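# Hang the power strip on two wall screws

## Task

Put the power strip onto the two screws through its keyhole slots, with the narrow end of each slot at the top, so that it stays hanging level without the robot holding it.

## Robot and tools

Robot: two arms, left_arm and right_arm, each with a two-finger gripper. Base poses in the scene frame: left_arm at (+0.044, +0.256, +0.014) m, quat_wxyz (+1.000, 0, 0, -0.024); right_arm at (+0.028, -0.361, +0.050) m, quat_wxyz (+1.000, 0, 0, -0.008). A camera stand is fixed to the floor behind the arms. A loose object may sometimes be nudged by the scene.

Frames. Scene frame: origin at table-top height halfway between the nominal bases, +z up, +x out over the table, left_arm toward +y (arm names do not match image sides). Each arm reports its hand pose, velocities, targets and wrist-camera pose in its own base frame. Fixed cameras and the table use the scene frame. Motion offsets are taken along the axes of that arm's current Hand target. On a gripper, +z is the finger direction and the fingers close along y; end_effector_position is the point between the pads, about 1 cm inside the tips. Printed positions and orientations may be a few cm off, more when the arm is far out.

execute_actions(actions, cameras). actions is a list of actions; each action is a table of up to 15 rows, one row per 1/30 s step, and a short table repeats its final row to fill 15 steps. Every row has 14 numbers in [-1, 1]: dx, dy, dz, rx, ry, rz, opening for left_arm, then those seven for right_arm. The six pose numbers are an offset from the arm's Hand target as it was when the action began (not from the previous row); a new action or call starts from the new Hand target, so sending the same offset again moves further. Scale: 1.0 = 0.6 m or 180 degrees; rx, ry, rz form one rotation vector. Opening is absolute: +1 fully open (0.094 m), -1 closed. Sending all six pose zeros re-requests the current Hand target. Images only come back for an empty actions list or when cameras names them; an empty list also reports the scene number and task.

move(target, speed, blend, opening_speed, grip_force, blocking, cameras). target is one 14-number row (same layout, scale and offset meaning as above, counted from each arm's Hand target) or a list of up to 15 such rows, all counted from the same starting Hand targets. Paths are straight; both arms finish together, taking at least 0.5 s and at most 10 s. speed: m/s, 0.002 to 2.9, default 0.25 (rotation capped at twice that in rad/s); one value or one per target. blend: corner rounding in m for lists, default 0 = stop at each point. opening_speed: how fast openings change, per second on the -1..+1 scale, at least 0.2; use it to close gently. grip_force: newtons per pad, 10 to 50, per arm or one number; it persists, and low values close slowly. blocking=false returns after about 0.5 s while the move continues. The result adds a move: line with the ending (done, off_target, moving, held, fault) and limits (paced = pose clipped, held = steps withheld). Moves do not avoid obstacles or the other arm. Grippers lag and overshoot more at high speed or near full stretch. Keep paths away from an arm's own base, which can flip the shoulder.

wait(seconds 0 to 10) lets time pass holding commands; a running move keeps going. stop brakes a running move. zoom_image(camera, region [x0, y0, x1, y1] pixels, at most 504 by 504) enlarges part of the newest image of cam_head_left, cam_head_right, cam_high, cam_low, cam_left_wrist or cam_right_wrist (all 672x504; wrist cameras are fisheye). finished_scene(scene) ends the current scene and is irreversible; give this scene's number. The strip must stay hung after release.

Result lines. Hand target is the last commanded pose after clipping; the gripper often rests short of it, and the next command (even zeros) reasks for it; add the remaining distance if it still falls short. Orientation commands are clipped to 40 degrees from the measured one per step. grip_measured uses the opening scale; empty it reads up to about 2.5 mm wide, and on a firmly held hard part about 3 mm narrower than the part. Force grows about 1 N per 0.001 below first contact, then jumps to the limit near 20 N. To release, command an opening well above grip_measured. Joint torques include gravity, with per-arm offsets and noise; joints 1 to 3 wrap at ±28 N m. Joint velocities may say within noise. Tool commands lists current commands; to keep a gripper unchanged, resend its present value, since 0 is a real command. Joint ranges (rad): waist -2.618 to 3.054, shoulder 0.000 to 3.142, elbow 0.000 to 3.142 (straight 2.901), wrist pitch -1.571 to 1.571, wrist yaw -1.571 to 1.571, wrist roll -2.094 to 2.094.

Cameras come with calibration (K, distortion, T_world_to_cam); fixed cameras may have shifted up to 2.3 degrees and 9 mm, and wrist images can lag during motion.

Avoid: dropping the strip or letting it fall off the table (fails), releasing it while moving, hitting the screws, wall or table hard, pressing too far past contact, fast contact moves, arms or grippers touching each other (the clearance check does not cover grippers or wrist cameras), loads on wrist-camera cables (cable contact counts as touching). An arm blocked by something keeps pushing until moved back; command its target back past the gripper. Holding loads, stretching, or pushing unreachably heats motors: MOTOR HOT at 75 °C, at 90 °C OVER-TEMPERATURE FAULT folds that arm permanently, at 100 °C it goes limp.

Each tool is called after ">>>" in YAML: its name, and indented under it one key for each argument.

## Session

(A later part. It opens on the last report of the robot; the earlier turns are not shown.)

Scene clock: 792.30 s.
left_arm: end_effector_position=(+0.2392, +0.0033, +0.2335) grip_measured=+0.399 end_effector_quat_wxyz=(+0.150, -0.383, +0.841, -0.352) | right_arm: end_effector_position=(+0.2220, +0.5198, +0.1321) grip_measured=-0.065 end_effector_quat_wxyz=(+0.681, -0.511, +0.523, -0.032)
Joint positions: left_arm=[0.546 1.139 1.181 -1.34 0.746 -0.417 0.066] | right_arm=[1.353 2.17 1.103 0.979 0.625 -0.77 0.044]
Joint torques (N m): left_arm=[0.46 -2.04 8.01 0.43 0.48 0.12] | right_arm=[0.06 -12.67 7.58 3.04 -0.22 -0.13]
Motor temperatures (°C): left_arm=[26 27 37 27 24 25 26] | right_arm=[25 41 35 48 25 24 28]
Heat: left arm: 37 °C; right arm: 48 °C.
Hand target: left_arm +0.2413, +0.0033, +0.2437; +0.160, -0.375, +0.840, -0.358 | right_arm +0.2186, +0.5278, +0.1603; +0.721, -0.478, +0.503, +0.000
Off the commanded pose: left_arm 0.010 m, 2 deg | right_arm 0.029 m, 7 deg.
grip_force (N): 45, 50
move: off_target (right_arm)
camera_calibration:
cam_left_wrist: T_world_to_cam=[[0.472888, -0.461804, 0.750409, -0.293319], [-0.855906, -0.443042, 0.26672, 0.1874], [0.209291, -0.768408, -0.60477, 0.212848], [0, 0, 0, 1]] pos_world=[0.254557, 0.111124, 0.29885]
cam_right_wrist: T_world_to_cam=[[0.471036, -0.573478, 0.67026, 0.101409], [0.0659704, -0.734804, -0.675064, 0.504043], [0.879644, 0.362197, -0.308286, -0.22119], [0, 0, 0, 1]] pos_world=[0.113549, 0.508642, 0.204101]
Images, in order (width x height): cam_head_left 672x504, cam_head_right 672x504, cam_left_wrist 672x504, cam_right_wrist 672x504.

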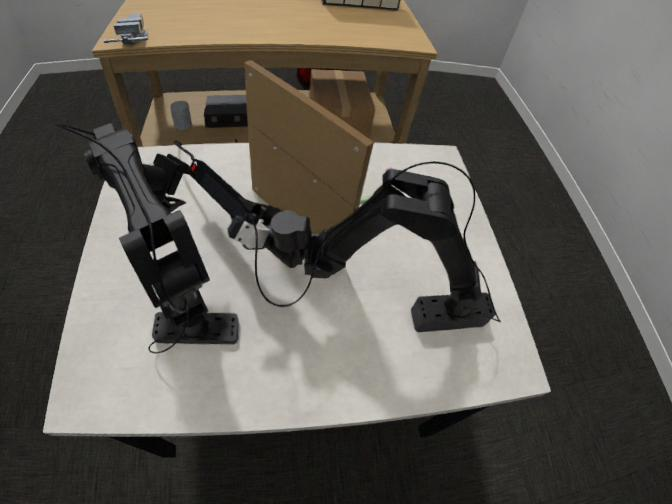

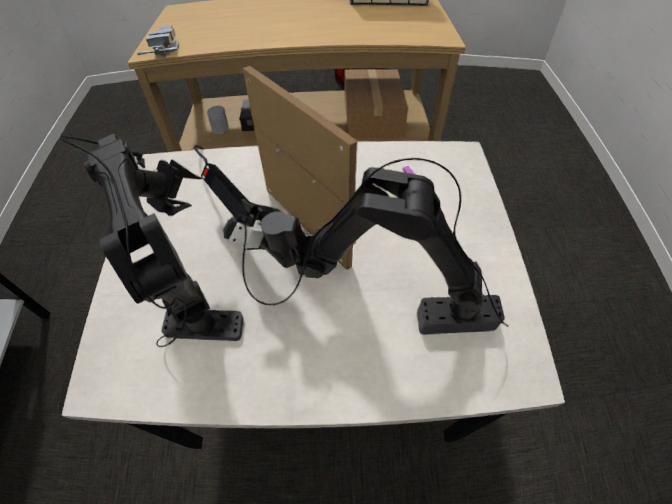

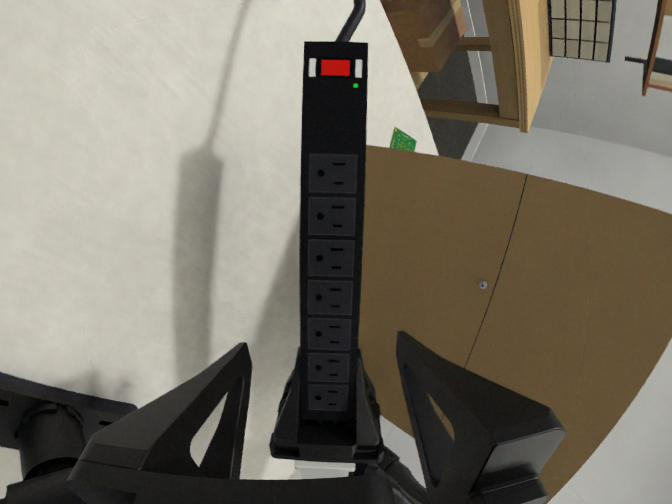

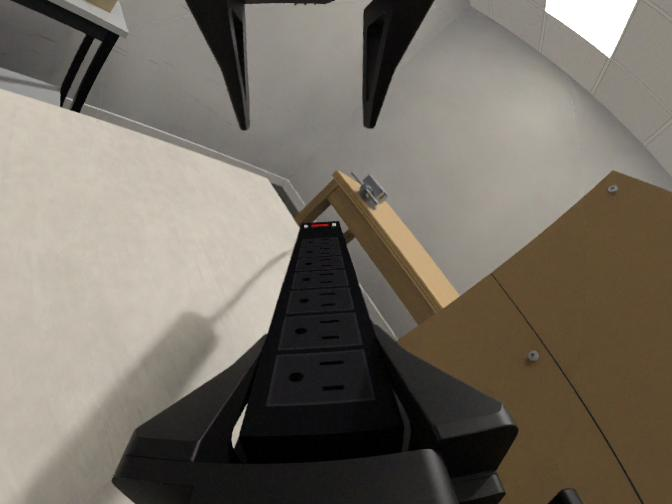

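>>> move:
  target: [-0.013,-0.009,0.152,0,0.083,0,0.5,0,0,0,0,0,0,-0.25]
  speed: 0.2
  cameras: ["cam_right_wrist","cam_left_wrist"]

Scene clock: 829.00 s.
left_arm: end_effector_position=(+0.2940, -0.0349, +0.1812) grip_measured=+0.498 end_effector_quat_wxyz=(+0.041, -0.333, +0.855, -0.395) | right_arm: end_effector_position=(+0.2219, +0.5199, +0.1321) grip_measured=-0.065 end_effector_quat_wxyz=(+0.681, -0.512, +0.523, -0.032)
Joint positions: left_arm=[0.333 1.44 1.175 -1.157 0.806 -0.472 0.07] | right_arm=[1.353 2.17 1.103 0.979 0.625 -0.771 0.044]
Joint torques (N m): left_arm=[-0.57 -5.09 5.81 0.63 0.55 0] | right_arm=[0.16 -12.64 7.58 3.04 -0.22 -0.14]
Motor temperatures (°C): left_arm=[26 27 37 27 24 25 26] | right_arm=[25 43 37 53 25 24 29]
Heat: left arm: 37 °C; right arm: 53 °C.
Hand target: left_arm +0.2982, -0.0373, +0.1844; +0.049, -0.325, +0.854, -0.404 | right_arm +0.2186, +0.5278, +0.1602; +0.721, -0.478, +0.503, +0.000
Off the commanded pose: left_arm 0.006 m, 2 deg | right_arm 0.029 m, 7 deg.
grip_force (N): 45, 50
move: off_target (right_arm)
camera_calibration:
cam_left_wrist: T_world_to_cam=[[0.477227, -0.452465, 0.753345, -0.299149], [-0.878725, -0.236108, 0.414844, 0.218364], [-0.00983196, -0.859958, -0.510269, 0.184579], [0, 0, 0, 1]] pos_world=[0.336459, 0.0749327, 0.22896]
cam_right_wrist: T_world_to_cam=[[0.470989, -0.572894, 0.670792, 0.101066], [0.0665967, -0.735153, -0.674622, 0.504132], [0.879622, 0.362412, -0.308096, -0.221372], [0, 0, 0, 1]] pos_world=[0.113549, 0.508742, 0.2041]
Images, in order (width x height): cam_left_wrist 672x504, cam_right_wrist 672x504.

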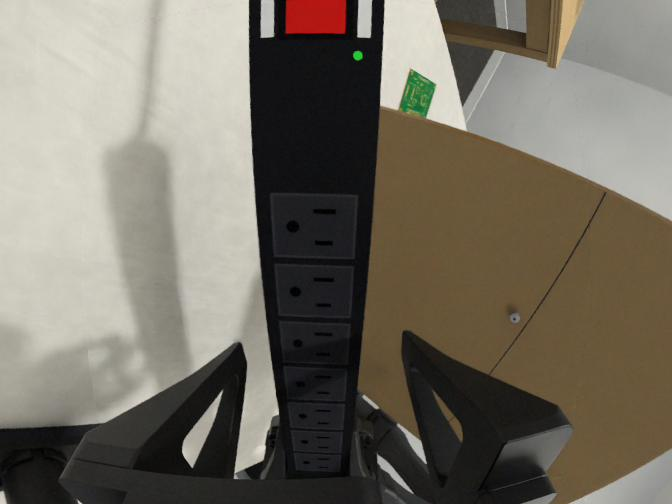

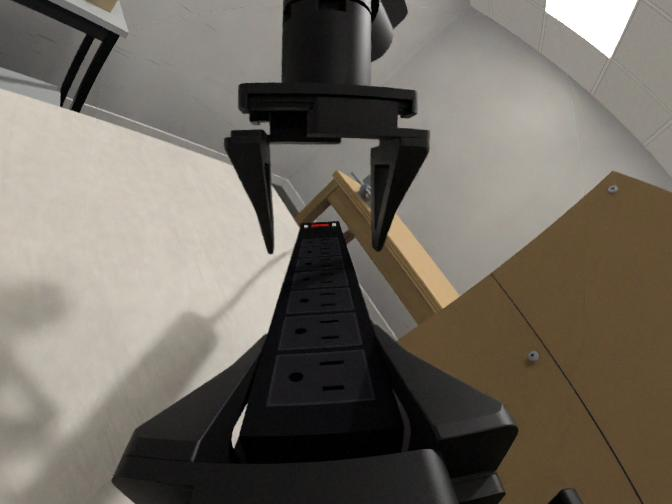

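>>> move:
  target:
    - [0,0,0.078,0,0,0,0.5,0,0,0,0,0,0,-0.25]
    - [0,0,0.078,0,0,0,-0.28,0,0,0,0,0,0,-0.25]
  speed: 0.12
  opening_speed: 0.6
  grip_force: [50,50]
  cameras: ["cam_right_wrist","cam_left_wrist"]

Scene clock: 840.90 s.
left_arm: end_effector_position=(+0.3135, -0.0651, +0.1548) grip_measured=-0.068 end_effector_quat_wxyz=(+0.052, -0.326, +0.856, -0.397) | right_arm: end_effector_position=(+0.2261, +0.5181, +0.1356) grip_measured=-0.065 end_effector_quat_wxyz=(+0.686, -0.504, +0.525, -0.033)
Joint positions: left_arm=[0.199 1.44 1.056 -0.883 0.779 -0.655 0.044] | right_arm=[1.346 2.17 1.103 0.995 0.628 -0.771 0.044]
Joint torques (N m): left_arm=[-0.59 -4.81 5.22 0.79 0.46 -0.1] | right_arm=[0.69 -12.46 7.65 2.9 -0.27 -0.14]
Heat: left arm: 36 °C; right arm: 54 °C.
Hand target: left_arm +0.3144, -0.0681, +0.1530; +0.049, -0.325, +0.854, -0.404 | right_arm +0.2184, +0.5279, +0.1602; +0.720, -0.478, +0.503, +0.000
Off the commanded pose: left_arm 0.004 m, 1 deg | right_arm 0.028 m, 7 deg.
move: off_target (right_arm)
camera_calibration:
cam_left_wrist: T_world_to_cam=[[0.456945, -0.456855, 0.763207, -0.297673], [-0.889495, -0.234725, 0.39205, 0.246329], [0.0000336267, -0.858014, -0.513626, 0.142914], [0, 0, 0, 1]] pos_world=[0.355124, 0.0444482, 0.204018]
cam_right_wrist: T_world_to_cam=[[0.462506, -0.588088, 0.663507, 0.106553], [0.0616401, -0.72522, -0.685753, 0.502327], [0.884471, 0.358063, -0.299168, -0.223431], [0, 0, 0, 1]] pos_world=[0.117374, 0.506962, 0.20693]
Images, in order (width x height): cam_left_wrist 672x504, cam_right_wrist 672x504.

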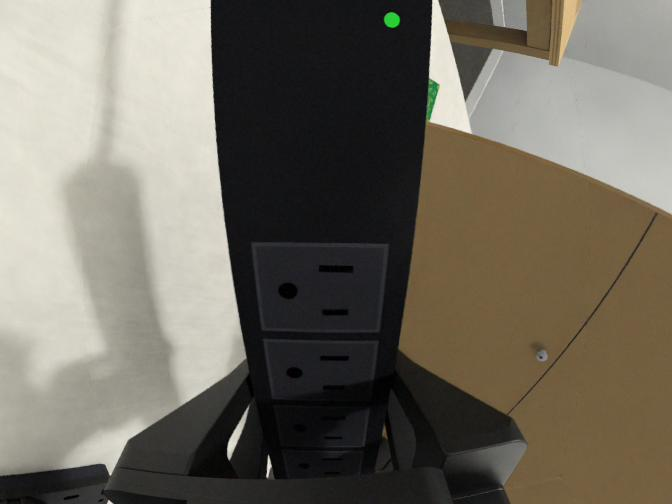

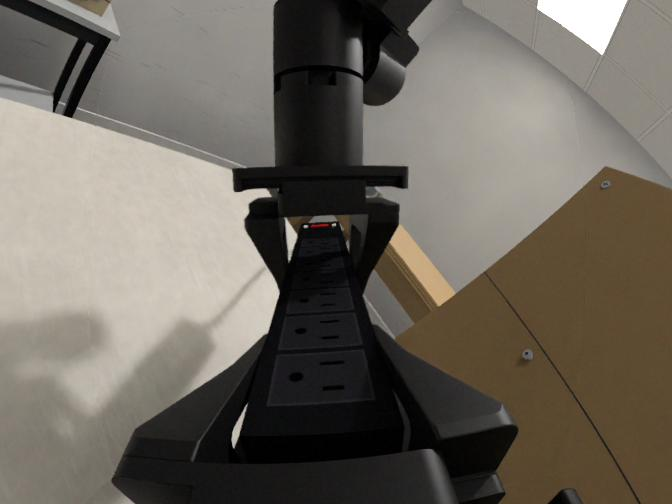

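>>> move:
  target:
    - [0,0,0,0,0,0,-0.28,0.0241,0.0229,-0.001,0,0,0,-0.25]
    - [0,0,0,0,0,0,-0.28,0.0241,0.0229,-0.001,0,0,0,0.6]
    - [0,0,0,0,0,0,-0.28,0.0241,0.0229,-0.161,0,0,0,0.6]
  speed: [0.06,0.06,0.12]
  opening_speed: 0.6
  cameras: ["cam_left_wrist","cam_right_wrist"]

Scene clock: 863.53 s.
left_arm: end_effector_position=(+0.3102, -0.0626, +0.1439) grip_measured=-0.089 end_effector_quat_wxyz=(+0.042, -0.338, +0.859, -0.383) | right_arm: end_effector_position=(+0.1478, +0.4656, +0.1245) grip_measured=+0.598 end_effector_quat_wxyz=(+0.713, -0.489, +0.502, -0.002)
Joint positions: left_arm=[0.196 1.448 1.039 -0.882 0.75 -0.665 0.043] | right_arm=[1.514 2.114 0.771 1.367 0.745 -0.792 0.075]
Joint torques (N m): left_arm=[-0.21 -5.61 6.34 0.74 0.74 0.03] | right_arm=[-0.06 -13.34 4.38 1.87 0.06 -0.04]
Motor temperatures (°C): left_arm=[26 27 35 27 24 25 26] | right_arm=[25 44 37 56 25 24 29]
Heat: left arm: 35 °C; right arm: 56 °C.
Hand target: left_arm +0.3145, -0.0681, +0.1531; +0.049, -0.325, +0.854, -0.404 | right_arm +0.1490, +0.4619, +0.1366; +0.721, -0.478, +0.503, +0.000
Off the commanded pose: left_arm 0.011 m, 3 deg | right_arm 0.013 m, 2 deg.
move: off_target (left_arm, right_arm); target 2's new opening was sent with right_arm's hand 0.017 m and 5 deg from that target
camera_calibration:
cam_left_wrist: T_world_to_cam=[[0.489637, -0.465787, 0.737088, -0.293591], [-0.87189, -0.253897, 0.41874, 0.237825], [-0.00789922, -0.847691, -0.530432, 0.144937], [0, 0, 0, 1]] pos_world=[0.352255, 0.0464944, 0.193695]
cam_right_wrist: T_world_to_cam=[[0.473595, -0.615107, 0.630359, 0.134362], [0.119195, -0.664365, -0.737842, 0.431022], [0.87264, 0.424573, -0.241322, -0.175028], [0, 0, 0, 1]] pos_world=[0.0377279, 0.443316, 0.191092]
Images, in order (width x height): cam_left_wrist 672x504, cam_right_wrist 672x504.

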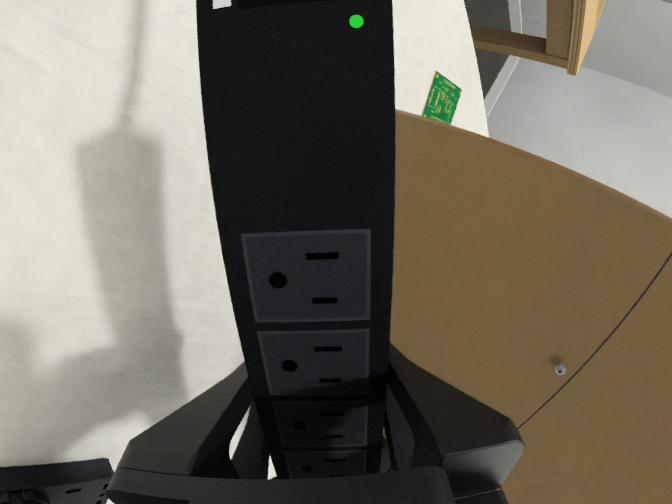

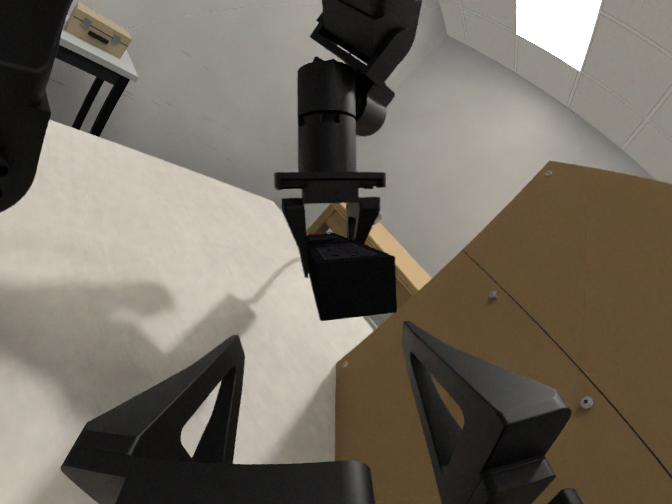

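>>> move:
  target:
    - [0,0,0,0,0,0,-0.28,0.018,-0.114,-0.262,0.019,-0.0086,0.239,0.3]
    - [0.251,-0.1605,-0.0165,0.2418,-0.076,0.0331,-0.28,0.018,-0.114,-0.262,0.019,-0.0086,0.239,0.3]
  speed: [0.25,0.2]
  blend: [0.02,0]
  cameras: ["cam_left_wrist","cam_right_wrist","cam_head_left","cam_head_right","cam_high"]

Scene clock: 941.70 s.
left_arm: end_effector_position=(+0.2392, -0.1937, +0.2239) grip_measured=-0.090 end_effector_quat_wxyz=(+0.250, -0.315, +0.680, -0.613) | right_arm: end_effector_position=(+0.0733, +0.3152, +0.1615) grip_measured=+0.302 end_effector_quat_wxyz=(+0.682, -0.265, +0.640, +0.233)
Joint positions: left_arm=[-0.594 0.643 0.317 0.199 0.154 -1.598 0.043] | right_arm=[1.872 1.653 0.224 1.525 1.149 -0.151 0.061]
Joint torques (N m): left_arm=[-0.83 -0.96 7.38 2.74 -0.15 0.28] | right_arm=[0.4 -6.43 3.58 1.94 0.03 0.11]
Motor temperatures (°C): left_arm=[26 28 35 29 25 25 27] | right_arm=[25 48 34 51 25 24 27]
Heat: left arm: 35 °C; right arm: 51 °C.
Hand target: left_arm +0.2427, -0.1957, +0.2559; +0.285, -0.285, +0.648, -0.647 | right_arm +0.0733, +0.3113, +0.1698; +0.691, -0.239, +0.633, +0.256
Off the commanded pose: left_arm 0.032 m, 8 deg | right_arm 0.009 m, 4 deg.
joint sent to its limit (right arm) — joint 4 (wrist pitch), upper limit. The joint targets still meet the commanded pose.
move: off_target (left_arm, right_arm)
camera_calibration:
cam_left_wrist: T_world_to_cam=[[0.0449869, -0.0419666, 0.998106, -0.24888], [-0.927007, -0.374138, 0.0260513, 0.186908], [0.372336, -0.926423, -0.0557347, -0.136862], [0, 0, 0, 1]] pos_world=[0.23542, -0.0673075, 0.235912]
cam_right_wrist: T_world_to_cam=[[0.602176, -0.79785, -0.0286437, 0.20843], [-0.300402, -0.193195, -0.934042, 0.281291], [0.739691, 0.571062, -0.356013, -0.055185], [0, 0, 0, 1]] pos_world=[-0.000190788, 0.252154, 0.249061]
Images, in order (width x height): cam_head_left 672x504, cam_head_right 672x504, cam_high 672x504, cam_left_wrist 672x504, cam_right_wrist 672x504.

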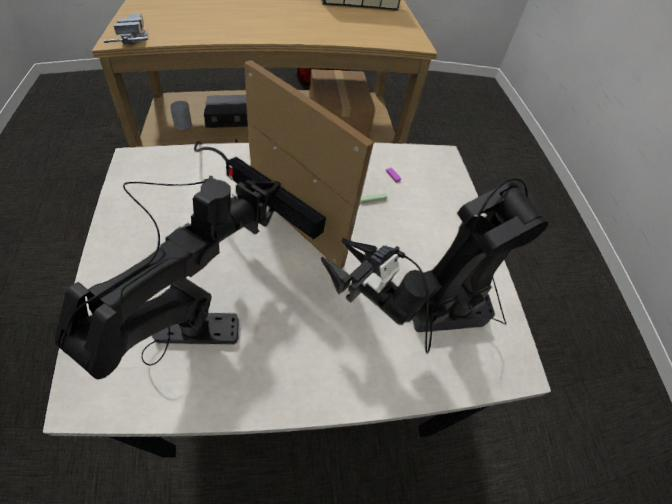

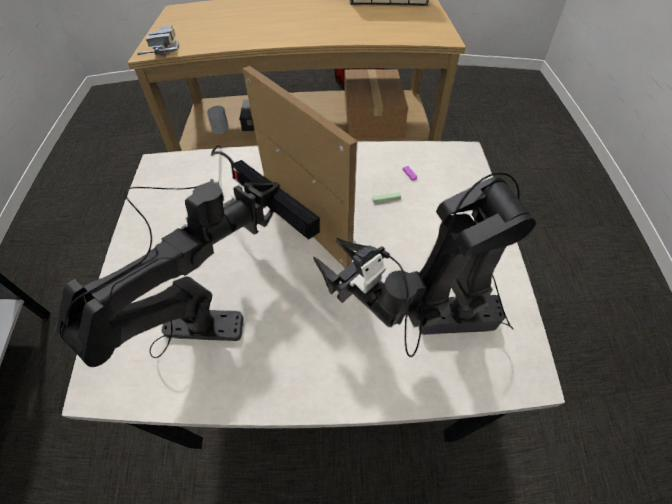

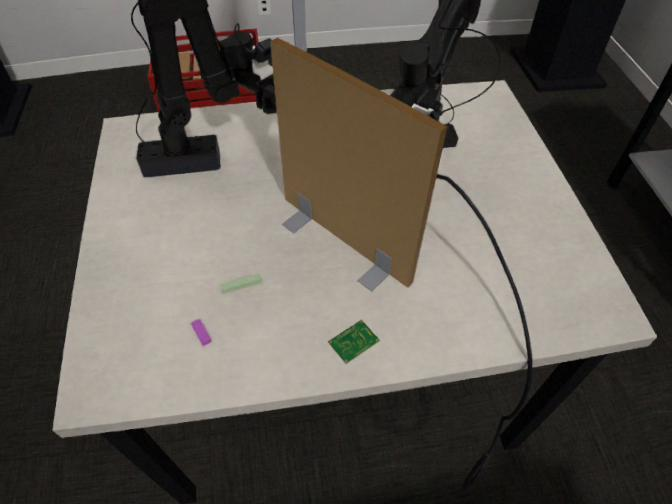

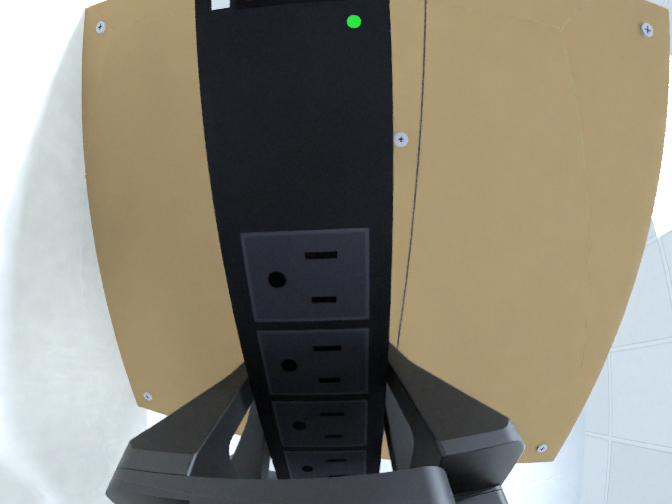

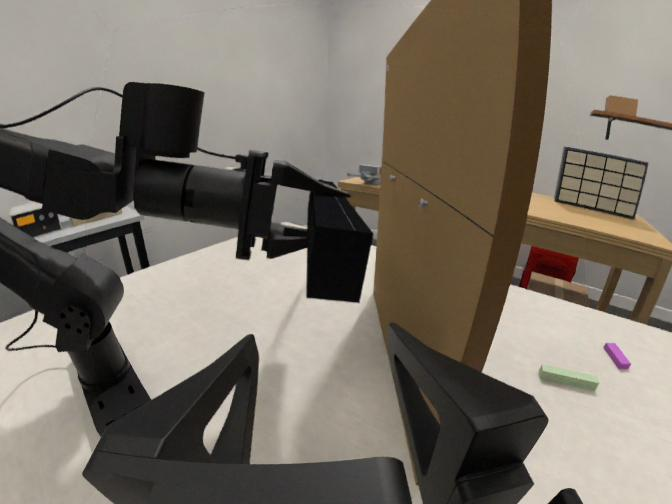

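>>> move:
  target: [-0.025,-0.0565,-0.0075,0.0625,0.0378,0.0223,-0.28,0,0,0,0,0,0,0.3]
  speed: 0.1
  cameras: ["cam_left_wrist","cam_right_wrist","cam_head_left","cam_head_right"]

Scene clock: 1015.17 s.
left_arm: end_effector_position=(+0.2529, -0.1831, +0.2551) grip_measured=-0.090 end_effector_quat_wxyz=(+0.251, -0.246, +0.639, -0.685) | right_arm: end_effector_position=(+0.0733, +0.3152, +0.1615) grip_measured=+0.302 end_effector_quat_wxyz=(+0.682, -0.265, +0.640, +0.233)
Joint positions: left_arm=[-0.349 0.753 0.271 0.554 0.502 -1.622 0.043] | right_arm=[1.872 1.653 0.224 1.525 1.149 -0.151 0.061]
Joint torques (N m): left_arm=[0.4 -1.48 7.42 2.78 0.07 0.32] | right_arm=[0.36 -6.45 3.62 1.93 0 0.12]
Motor temperatures (°C): left_arm=[26 26 36 45 24 26 28] | right_arm=[25 38 32 51 25 24 27]
Heat: left arm: 45 °C; right arm: 51 °C.
Hand target: left_arm +0.2495, -0.1816, +0.2899; +0.295, -0.194, +0.606, -0.712 | right_arm +0.0733, +0.3113, +0.1698; +0.691, -0.239, +0.633, +0.256
Off the commanded pose: left_arm 0.035 m, 9 deg | right_arm 0.009 m, 4 deg.
joint sent to its limit (right arm) — joint 4 (wrist pitch), upper limit. The joint targets still meet the commanded pose.
move: off_target (left_arm, right_arm)
camera_calibration:
cam_left_wrist: T_world_to_cam=[[-0.106038, 0.0751072, 0.991521, -0.218865], [-0.956413, -0.280548, -0.0810321, 0.254659], [0.272083, -0.956897, 0.101582, -0.150723], [0, 0, 0, 1]] pos_world=[0.26136, -0.056344, 0.252955]
cam_right_wrist: T_world_to_cam=[[0.602176, -0.79785, -0.0286437, 0.20843], [-0.300402, -0.193195, -0.934042, 0.281291], [0.739691, 0.571062, -0.356013, -0.055185], [0, 0, 0, 1]] pos_world=[-0.000190788, 0.252154, 0.249061]
Images, in order (width x height): cam_head_left 672x504, cam_head_right 672x504, cam_left_wrist 672x504, cam_right_wrist 672x504.

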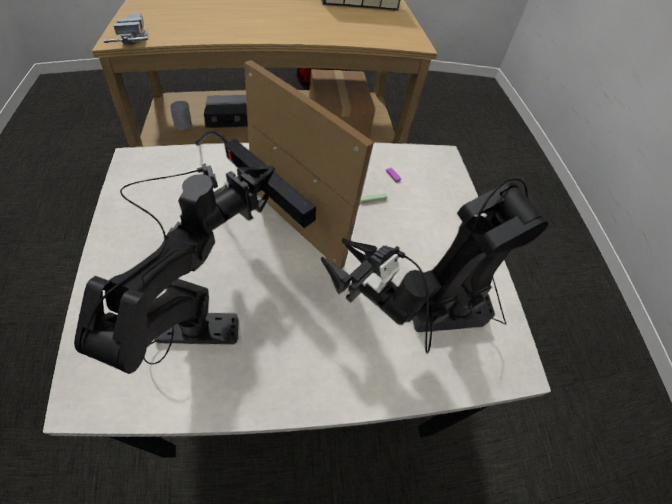

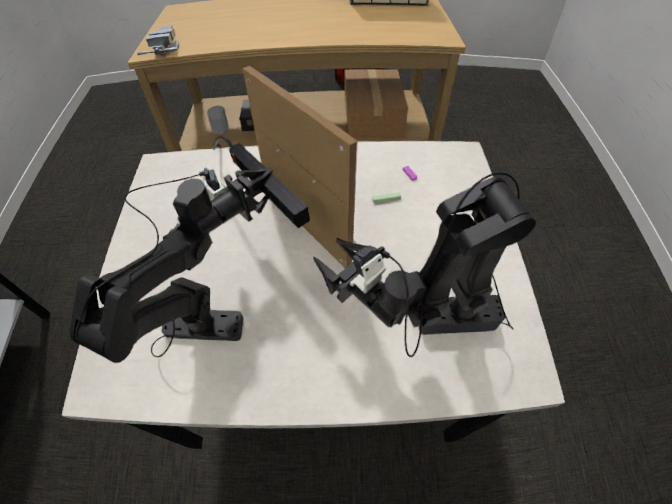

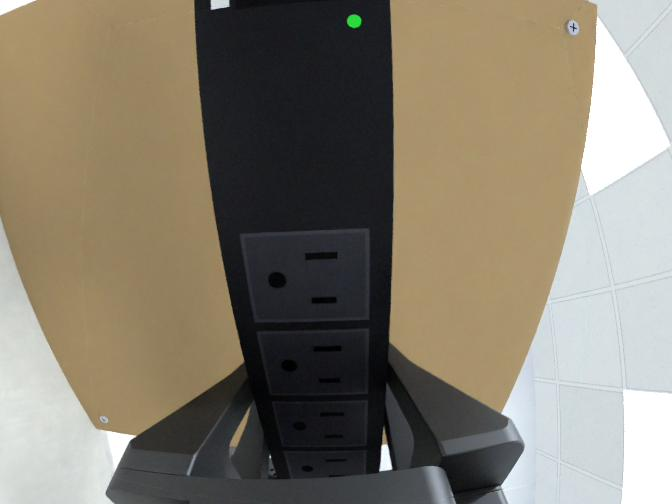

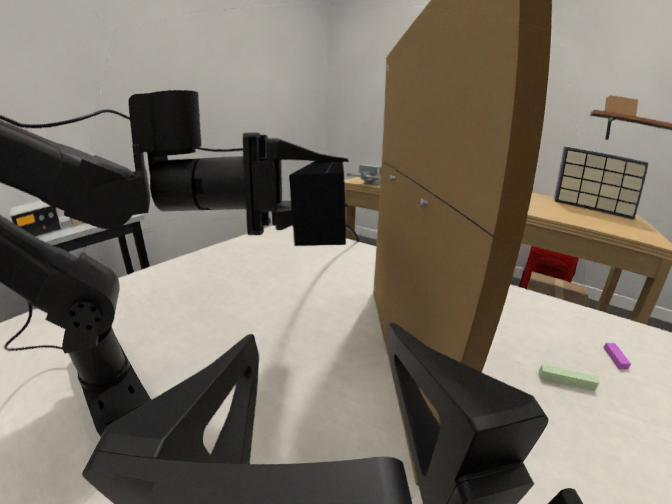

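>>> zoom_image:
  camera: "cam_right_wrist"
  region: [270, 130, 450, 265]

>>> zoom_image:
  camera: "cam_head_left"
  region: [210, 110, 350, 250]

>>> zoom_image:
  camera: "cam_head_right"
  region: [210, 110, 350, 250]

Scaled by 2.800 from the camera's 672x504 image, which has a finer 960x720 frame.

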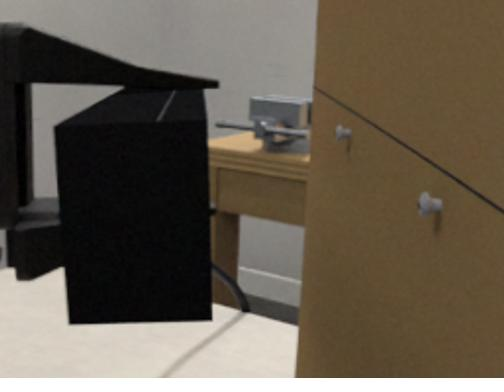

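Scaled by 3.600 from the camera's 672x504 image, which has a finer 960x720 frame.

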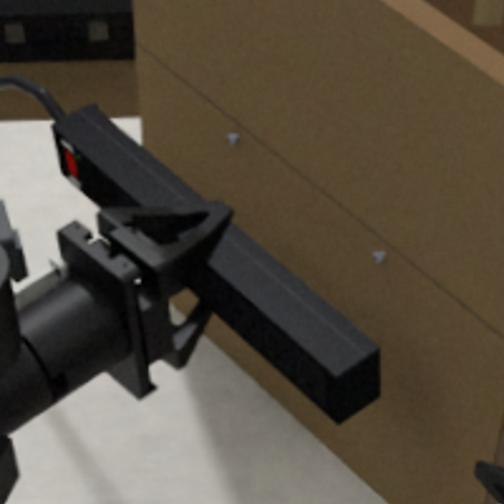

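Scaled by 3.600 from the camera's 672x504 image, which has a finer 960x720 frame.

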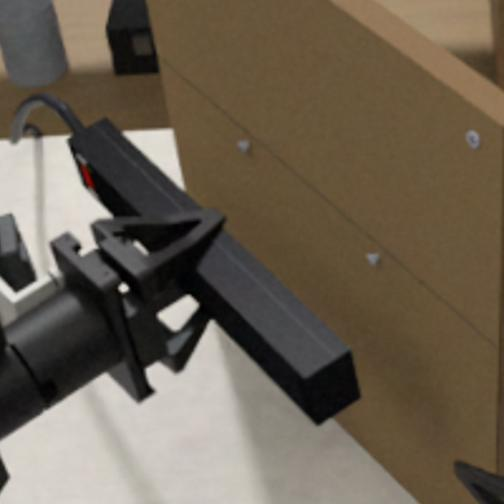

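>>> move:
  target: [-0.0205,0.0208,0.0725,0,0,0,-0.28,0,0,0,0,0,0,0.3]
  speed: 0.1
  cameras: ["cam_left_wrist","cam_right_wrist","cam_head_left","cam_head_right"]

>>> zoom_image:
  camera: "cam_right_wrist"
  region: [290, 130, 470, 265]

>>> zoom_image:
  camera: "cam_head_left"
  region: [210, 110, 350, 250]

>>> zoom_image:
  camera: "cam_head_right"
  region: [210, 110, 350, 250]

Scene clock: 1083.70 s.
left_arm: end_effector_position=(+0.2835, -0.2030, +0.2324) grip_measured=-0.090 end_effector_quat_wxyz=(+0.242, -0.253, +0.648, -0.676) | right_arm: end_effector_position=(+0.0733, +0.3152, +0.1615) grip_measured=+0.302 end_effector_quat_wxyz=(+0.682, -0.265, +0.640, +0.233)
Joint positions: left_arm=[-0.391 1.046 0.297 0.784 0.465 -1.614 0.043] | right_arm=[1.872 1.653 0.224 1.525 1.149 -0.151 0.061]
Joint torques (N m): left_arm=[-0.85 -2.78 10.62 2.72 -0.07 0.34] | right_arm=[0.32 -6.45 3.62 1.93 0 0.11]
Motor temperatures (°C): left_arm=[26 25 35 51 24 26 28] | right_arm=[25 36 32 50 25 24 27]
Heat: left arm: 51 °C; right arm: 50 °C.
Hand target: left_arm +0.2886, -0.2074, +0.2869; +0.295, -0.194, +0.606, -0.712 | right_arm +0.0733, +0.3113, +0.1698; +0.691, -0.239, +0.633, +0.256
Off the commanded pose: left_arm 0.055 m, 11 deg | right_arm 0.009 m, 4 deg.
joint sent to its limit (right arm) — joint 4 (wrist pitch), upper limit. The joint targets still meet the commanded pose.
move: off_target (left_arm, right_arm)
camera_calibration:
cam_left_wrist: T_world_to_cam=[[-0.0771098, 0.0589621, 0.995278, -0.203913], [-0.95969, -0.274998, -0.0580612, 0.27323], [0.270276, -0.959635, 0.0777904, -0.170264], [0, 0, 0, 1]] pos_world=[0.292511, -0.0762308, 0.232059]
cam_right_wrist: T_world_to_cam=[[0.602176, -0.79785, -0.0286437, 0.20843], [-0.300402, -0.193195, -0.934042, 0.281291], [0.739691, 0.571062, -0.356013, -0.055185], [0, 0, 0, 1]] pos_world=[-0.000190788, 0.252154, 0.249061]
Images, in order (width x height): cam_head_left 672x504, cam_head_right 672x504, cam_left_wrist 672x504, cam_right_wrist 672x504.

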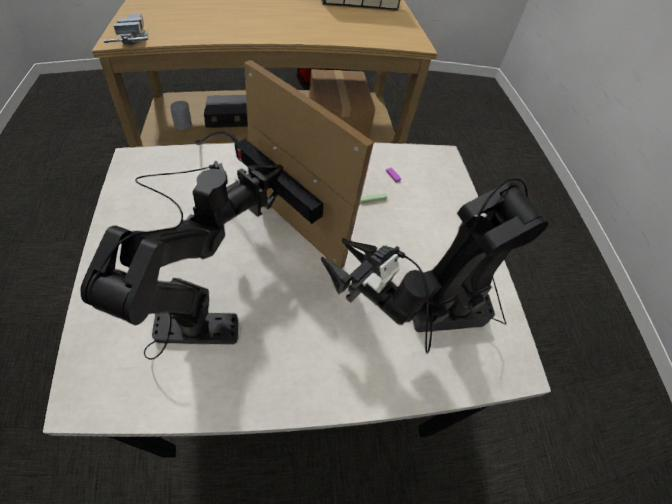

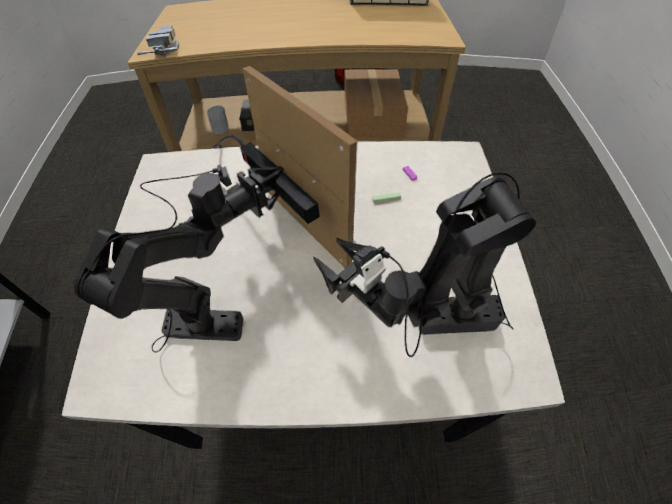

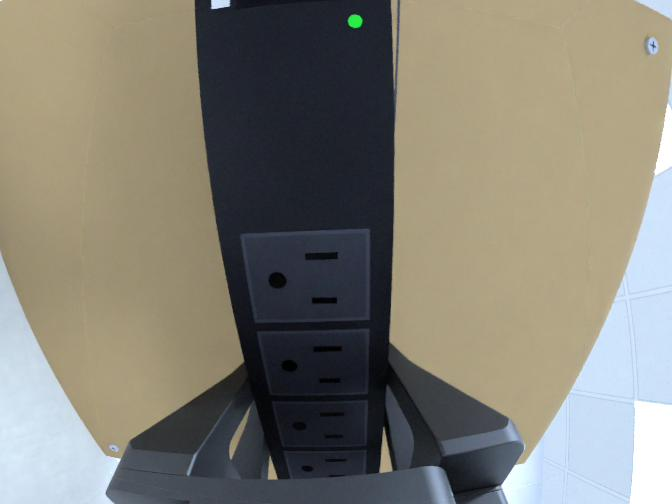

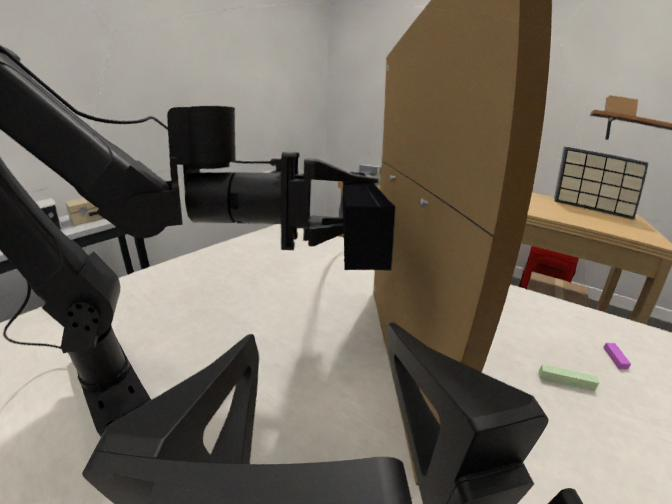

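Scaled by 2.800 from the camera's 672x504 image, which has a finer 960x720 frame.

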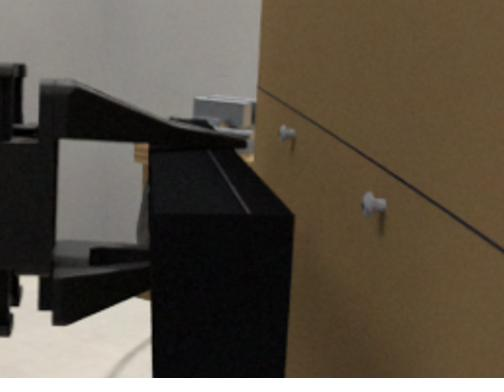

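Scaled by 3.600 from the camera's 672x504 image, which has a finer 960x720 frame.

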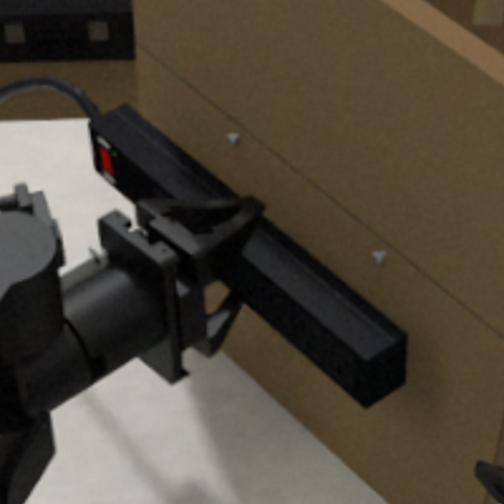

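Scaled by 3.600 from the camera's 672x504 image, which has a finer 960x720 frame.

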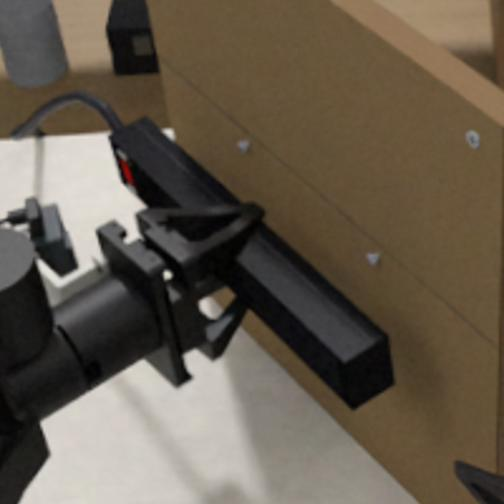

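>>> move:
  target:
    - [-0.003,-0.0342,0.0067,0,0,0,-0.28,-0.25,0.016,-0.02,0,0,0,-0.5]
    - [-0.003,-0.0342,0.0067,0,0,0,-0.28,-0.1715,0.0162,0.0985,0,0.361,0,-0.5]
  speed: [0.2,0.25]
  blend: [0.03,0]
  cameras: ["cam_left_wrist","cam_right_wrist","cam_head_left"]

>>> zoom_image:
  camera: "cam_right_wrist"
  region: [200, 100, 500, 350]

Scene clock: 1125.30 s.
left_arm: end_effector_position=(+0.2894, -0.2049, +0.2494) grip_measured=-0.090 end_effector_quat_wxyz=(+0.244, -0.252, +0.647, -0.677) | right_arm: end_effector_position=(+0.1032, +0.3512, +0.2761) grip_measured=-0.498 end_effector_quat_wxyz=(+0.243, -0.335, +0.906, +0.092)
Joint positions: left_arm=[-0.391 1.032 0.362 0.71 0.462 -1.614 0.043] | right_arm=[1.448 1.652 1.885 -1.396 0.342 0.669 0.024]
Joint torques (N m): left_arm=[-0.85 -5.52 10.97 2.42 -0.05 0.3] | right_arm=[-0.2 -6.38 9.54 0.95 0.2 -0.11]
Motor temperatures (°C): left_arm=[26 25 40 50 24 26 28] | right_arm=[25 36 32 48 25 24 27]
Heat: left arm: 50 °C; right arm: 48 °C.
Hand target: left_arm +0.2888, -0.2073, +0.3079; +0.295, -0.194, +0.606, -0.712 | right_arm +0.1044, +0.3521, +0.2772; +0.242, -0.339, +0.905, +0.087
Off the commanded pose: left_arm 0.059 m, 11 deg | right_arm 0.002 m, 1 deg.
move: off_target (left_arm)
camera_calibration:
cam_left_wrist: T_world_to_cam=[[-0.0815069, 0.0605766, 0.99483, -0.218659], [-0.958615, -0.27796, -0.0616144, 0.279318], [0.27279, -0.958681, 0.0807253, -0.1763], [0, 0, 0, 1]] pos_world=[0.298029, -0.0781306, 0.24897]
cam_right_wrist: T_world_to_cam=[[0.559716, -0.82851, 0.0169782, 0.225007], [-0.82136, -0.557371, -0.121267, 0.361481], [0.109934, 0.0539298, -0.992475, 0.365288], [0, 0, 0, 1]] pos_world=[0.130808, 0.368199, 0.402554]
Images, in order (width x height): cam_head_left 672x504, cam_left_wrist 672x504, cam_right_wrist 672x504.

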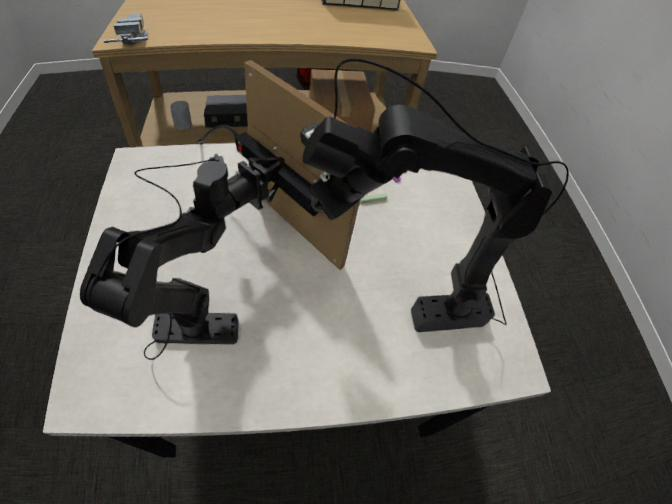

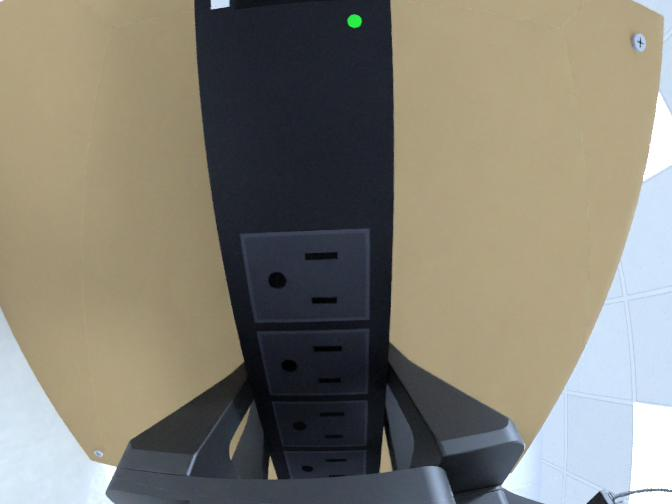

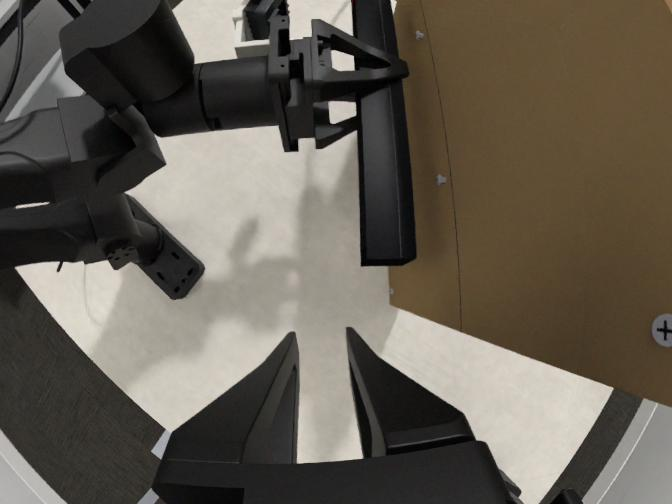

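Scaled by 1.680 from the camera's 672x504 image, which has a finer 960x720 frame.

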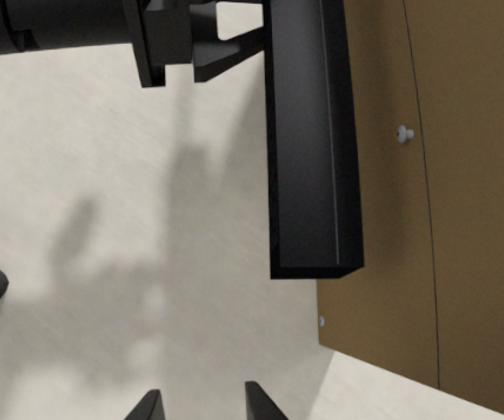

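>>> move:
  target: [0.0163,-0.0145,0.0028,0,0,0,-0.28,0,0,0,0,0,0,-0.5]
  speed: 0.06
  cameras: ["cam_right_wrist","cam_head_left","cam_head_right"]

>>> zoom_image:
  camera: "cam_right_wrist"
  region: [330, 0, 480, 280]

>>> zoom_image:
  camera: "cam_head_left"
  region: [220, 110, 340, 230]

>>> zoom_image:
  camera: "cam_head_right"
  region: [220, 110, 340, 230]

Scene clock: 1156.60 s.
left_arm: end_effector_position=(+0.2815, -0.2124, +0.2573) grip_measured=-0.090 end_effector_quat_wxyz=(+0.242, -0.252, +0.647, -0.677) | right_arm: end_effector_position=(+0.1031, +0.3511, +0.2760) grip_measured=-0.498 end_effector_quat_wxyz=(+0.243, -0.335, +0.906, +0.092)
Joint positions: left_arm=[-0.442 0.987 0.38 0.645 0.414 -1.614 0.043] | right_arm=[1.448 1.652 1.885 -1.396 0.341 0.669 0.024]
Joint torques (N m): left_arm=[-0.9 -5.07 11.19 2.42 -0.06 0.43] | right_arm=[-0.24 -6.34 9.54 0.96 0.21 -0.11]
Motor temperatures (°C): left_arm=[26 26 40 50 24 26 28] | right_arm=[25 35 33 43 25 24 27]
Heat: left arm: 50 °C; right arm: 43 °C.
Hand target: left_arm +0.2808, -0.2142, +0.3161; +0.295, -0.194, +0.606, -0.713 | right_arm +0.1044, +0.3521, +0.2772; +0.242, -0.339, +0.905, +0.087
Off the commanded pose: left_arm 0.059 m, 11 deg | right_arm 0.002 m, 1 deg.
move: off_target (left_arm)
camera_calibration:
cam_right_wrist: T_world_to_cam=[[0.559856, -0.828415, 0.0170168, 0.224855], [-0.821319, -0.557541, -0.120762, 0.361278], [0.109529, 0.0536334, -0.992536, 0.365479], [0, 0, 0, 1]] pos_world=[0.130807, 0.368099, 0.402554]
Images, in order (width x height): cam_head_left 672x504, cam_head_right 672x504, cam_right_wrist 672x504.

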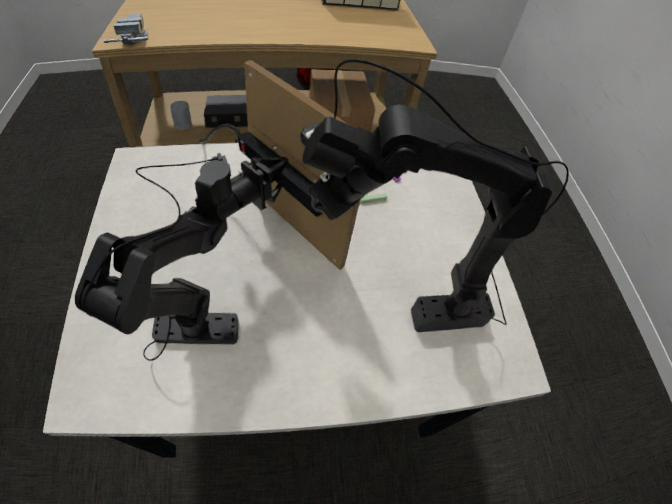

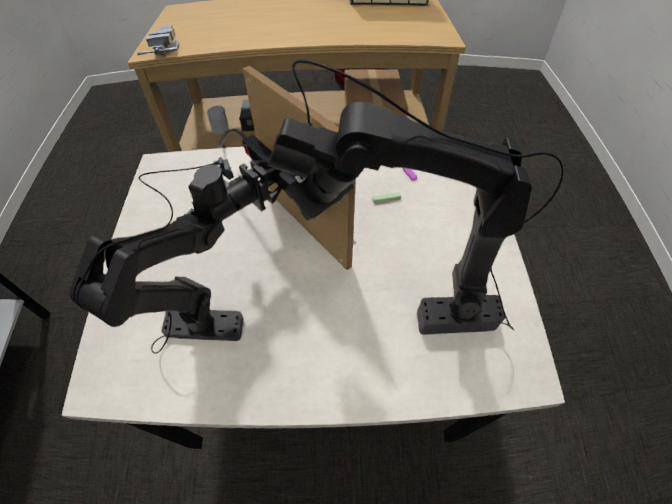

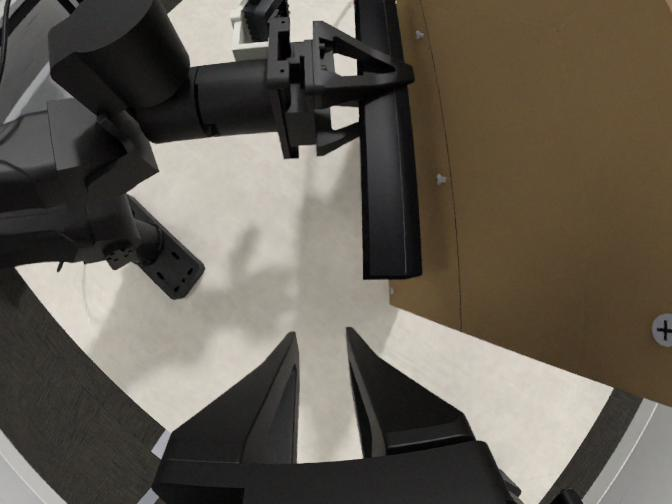

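Scaled by 1.800 from the camera's 672x504 image, which has a finer 960x720 frame.

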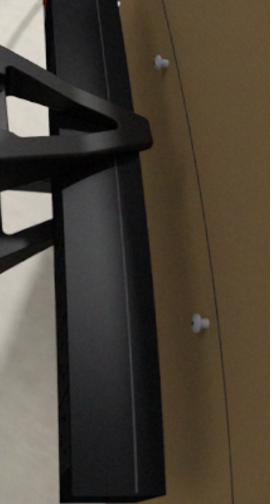

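Scaled by 4.200 from the camera's 672x504 image, which has a finer 960x720 frame.

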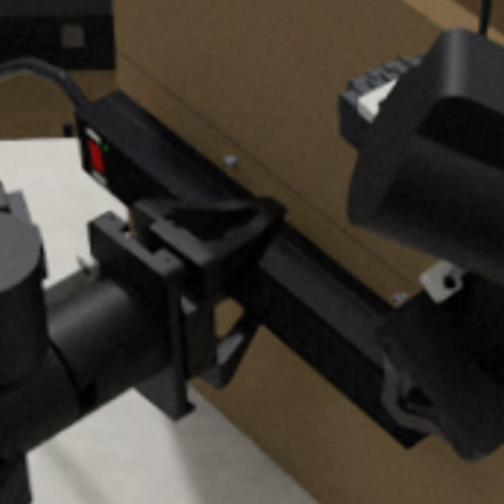

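Scaled by 4.200 from the camera's 672x504 image, which has a finer 960x720 frame.

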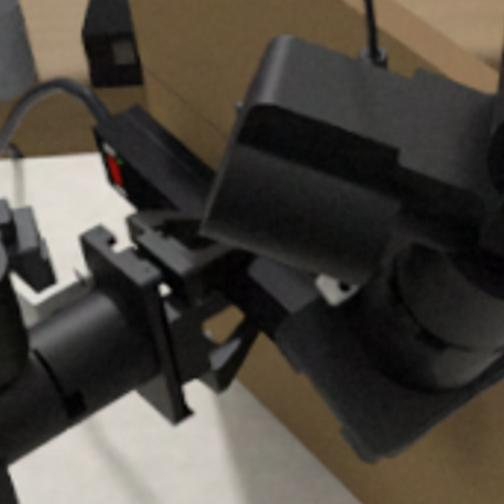

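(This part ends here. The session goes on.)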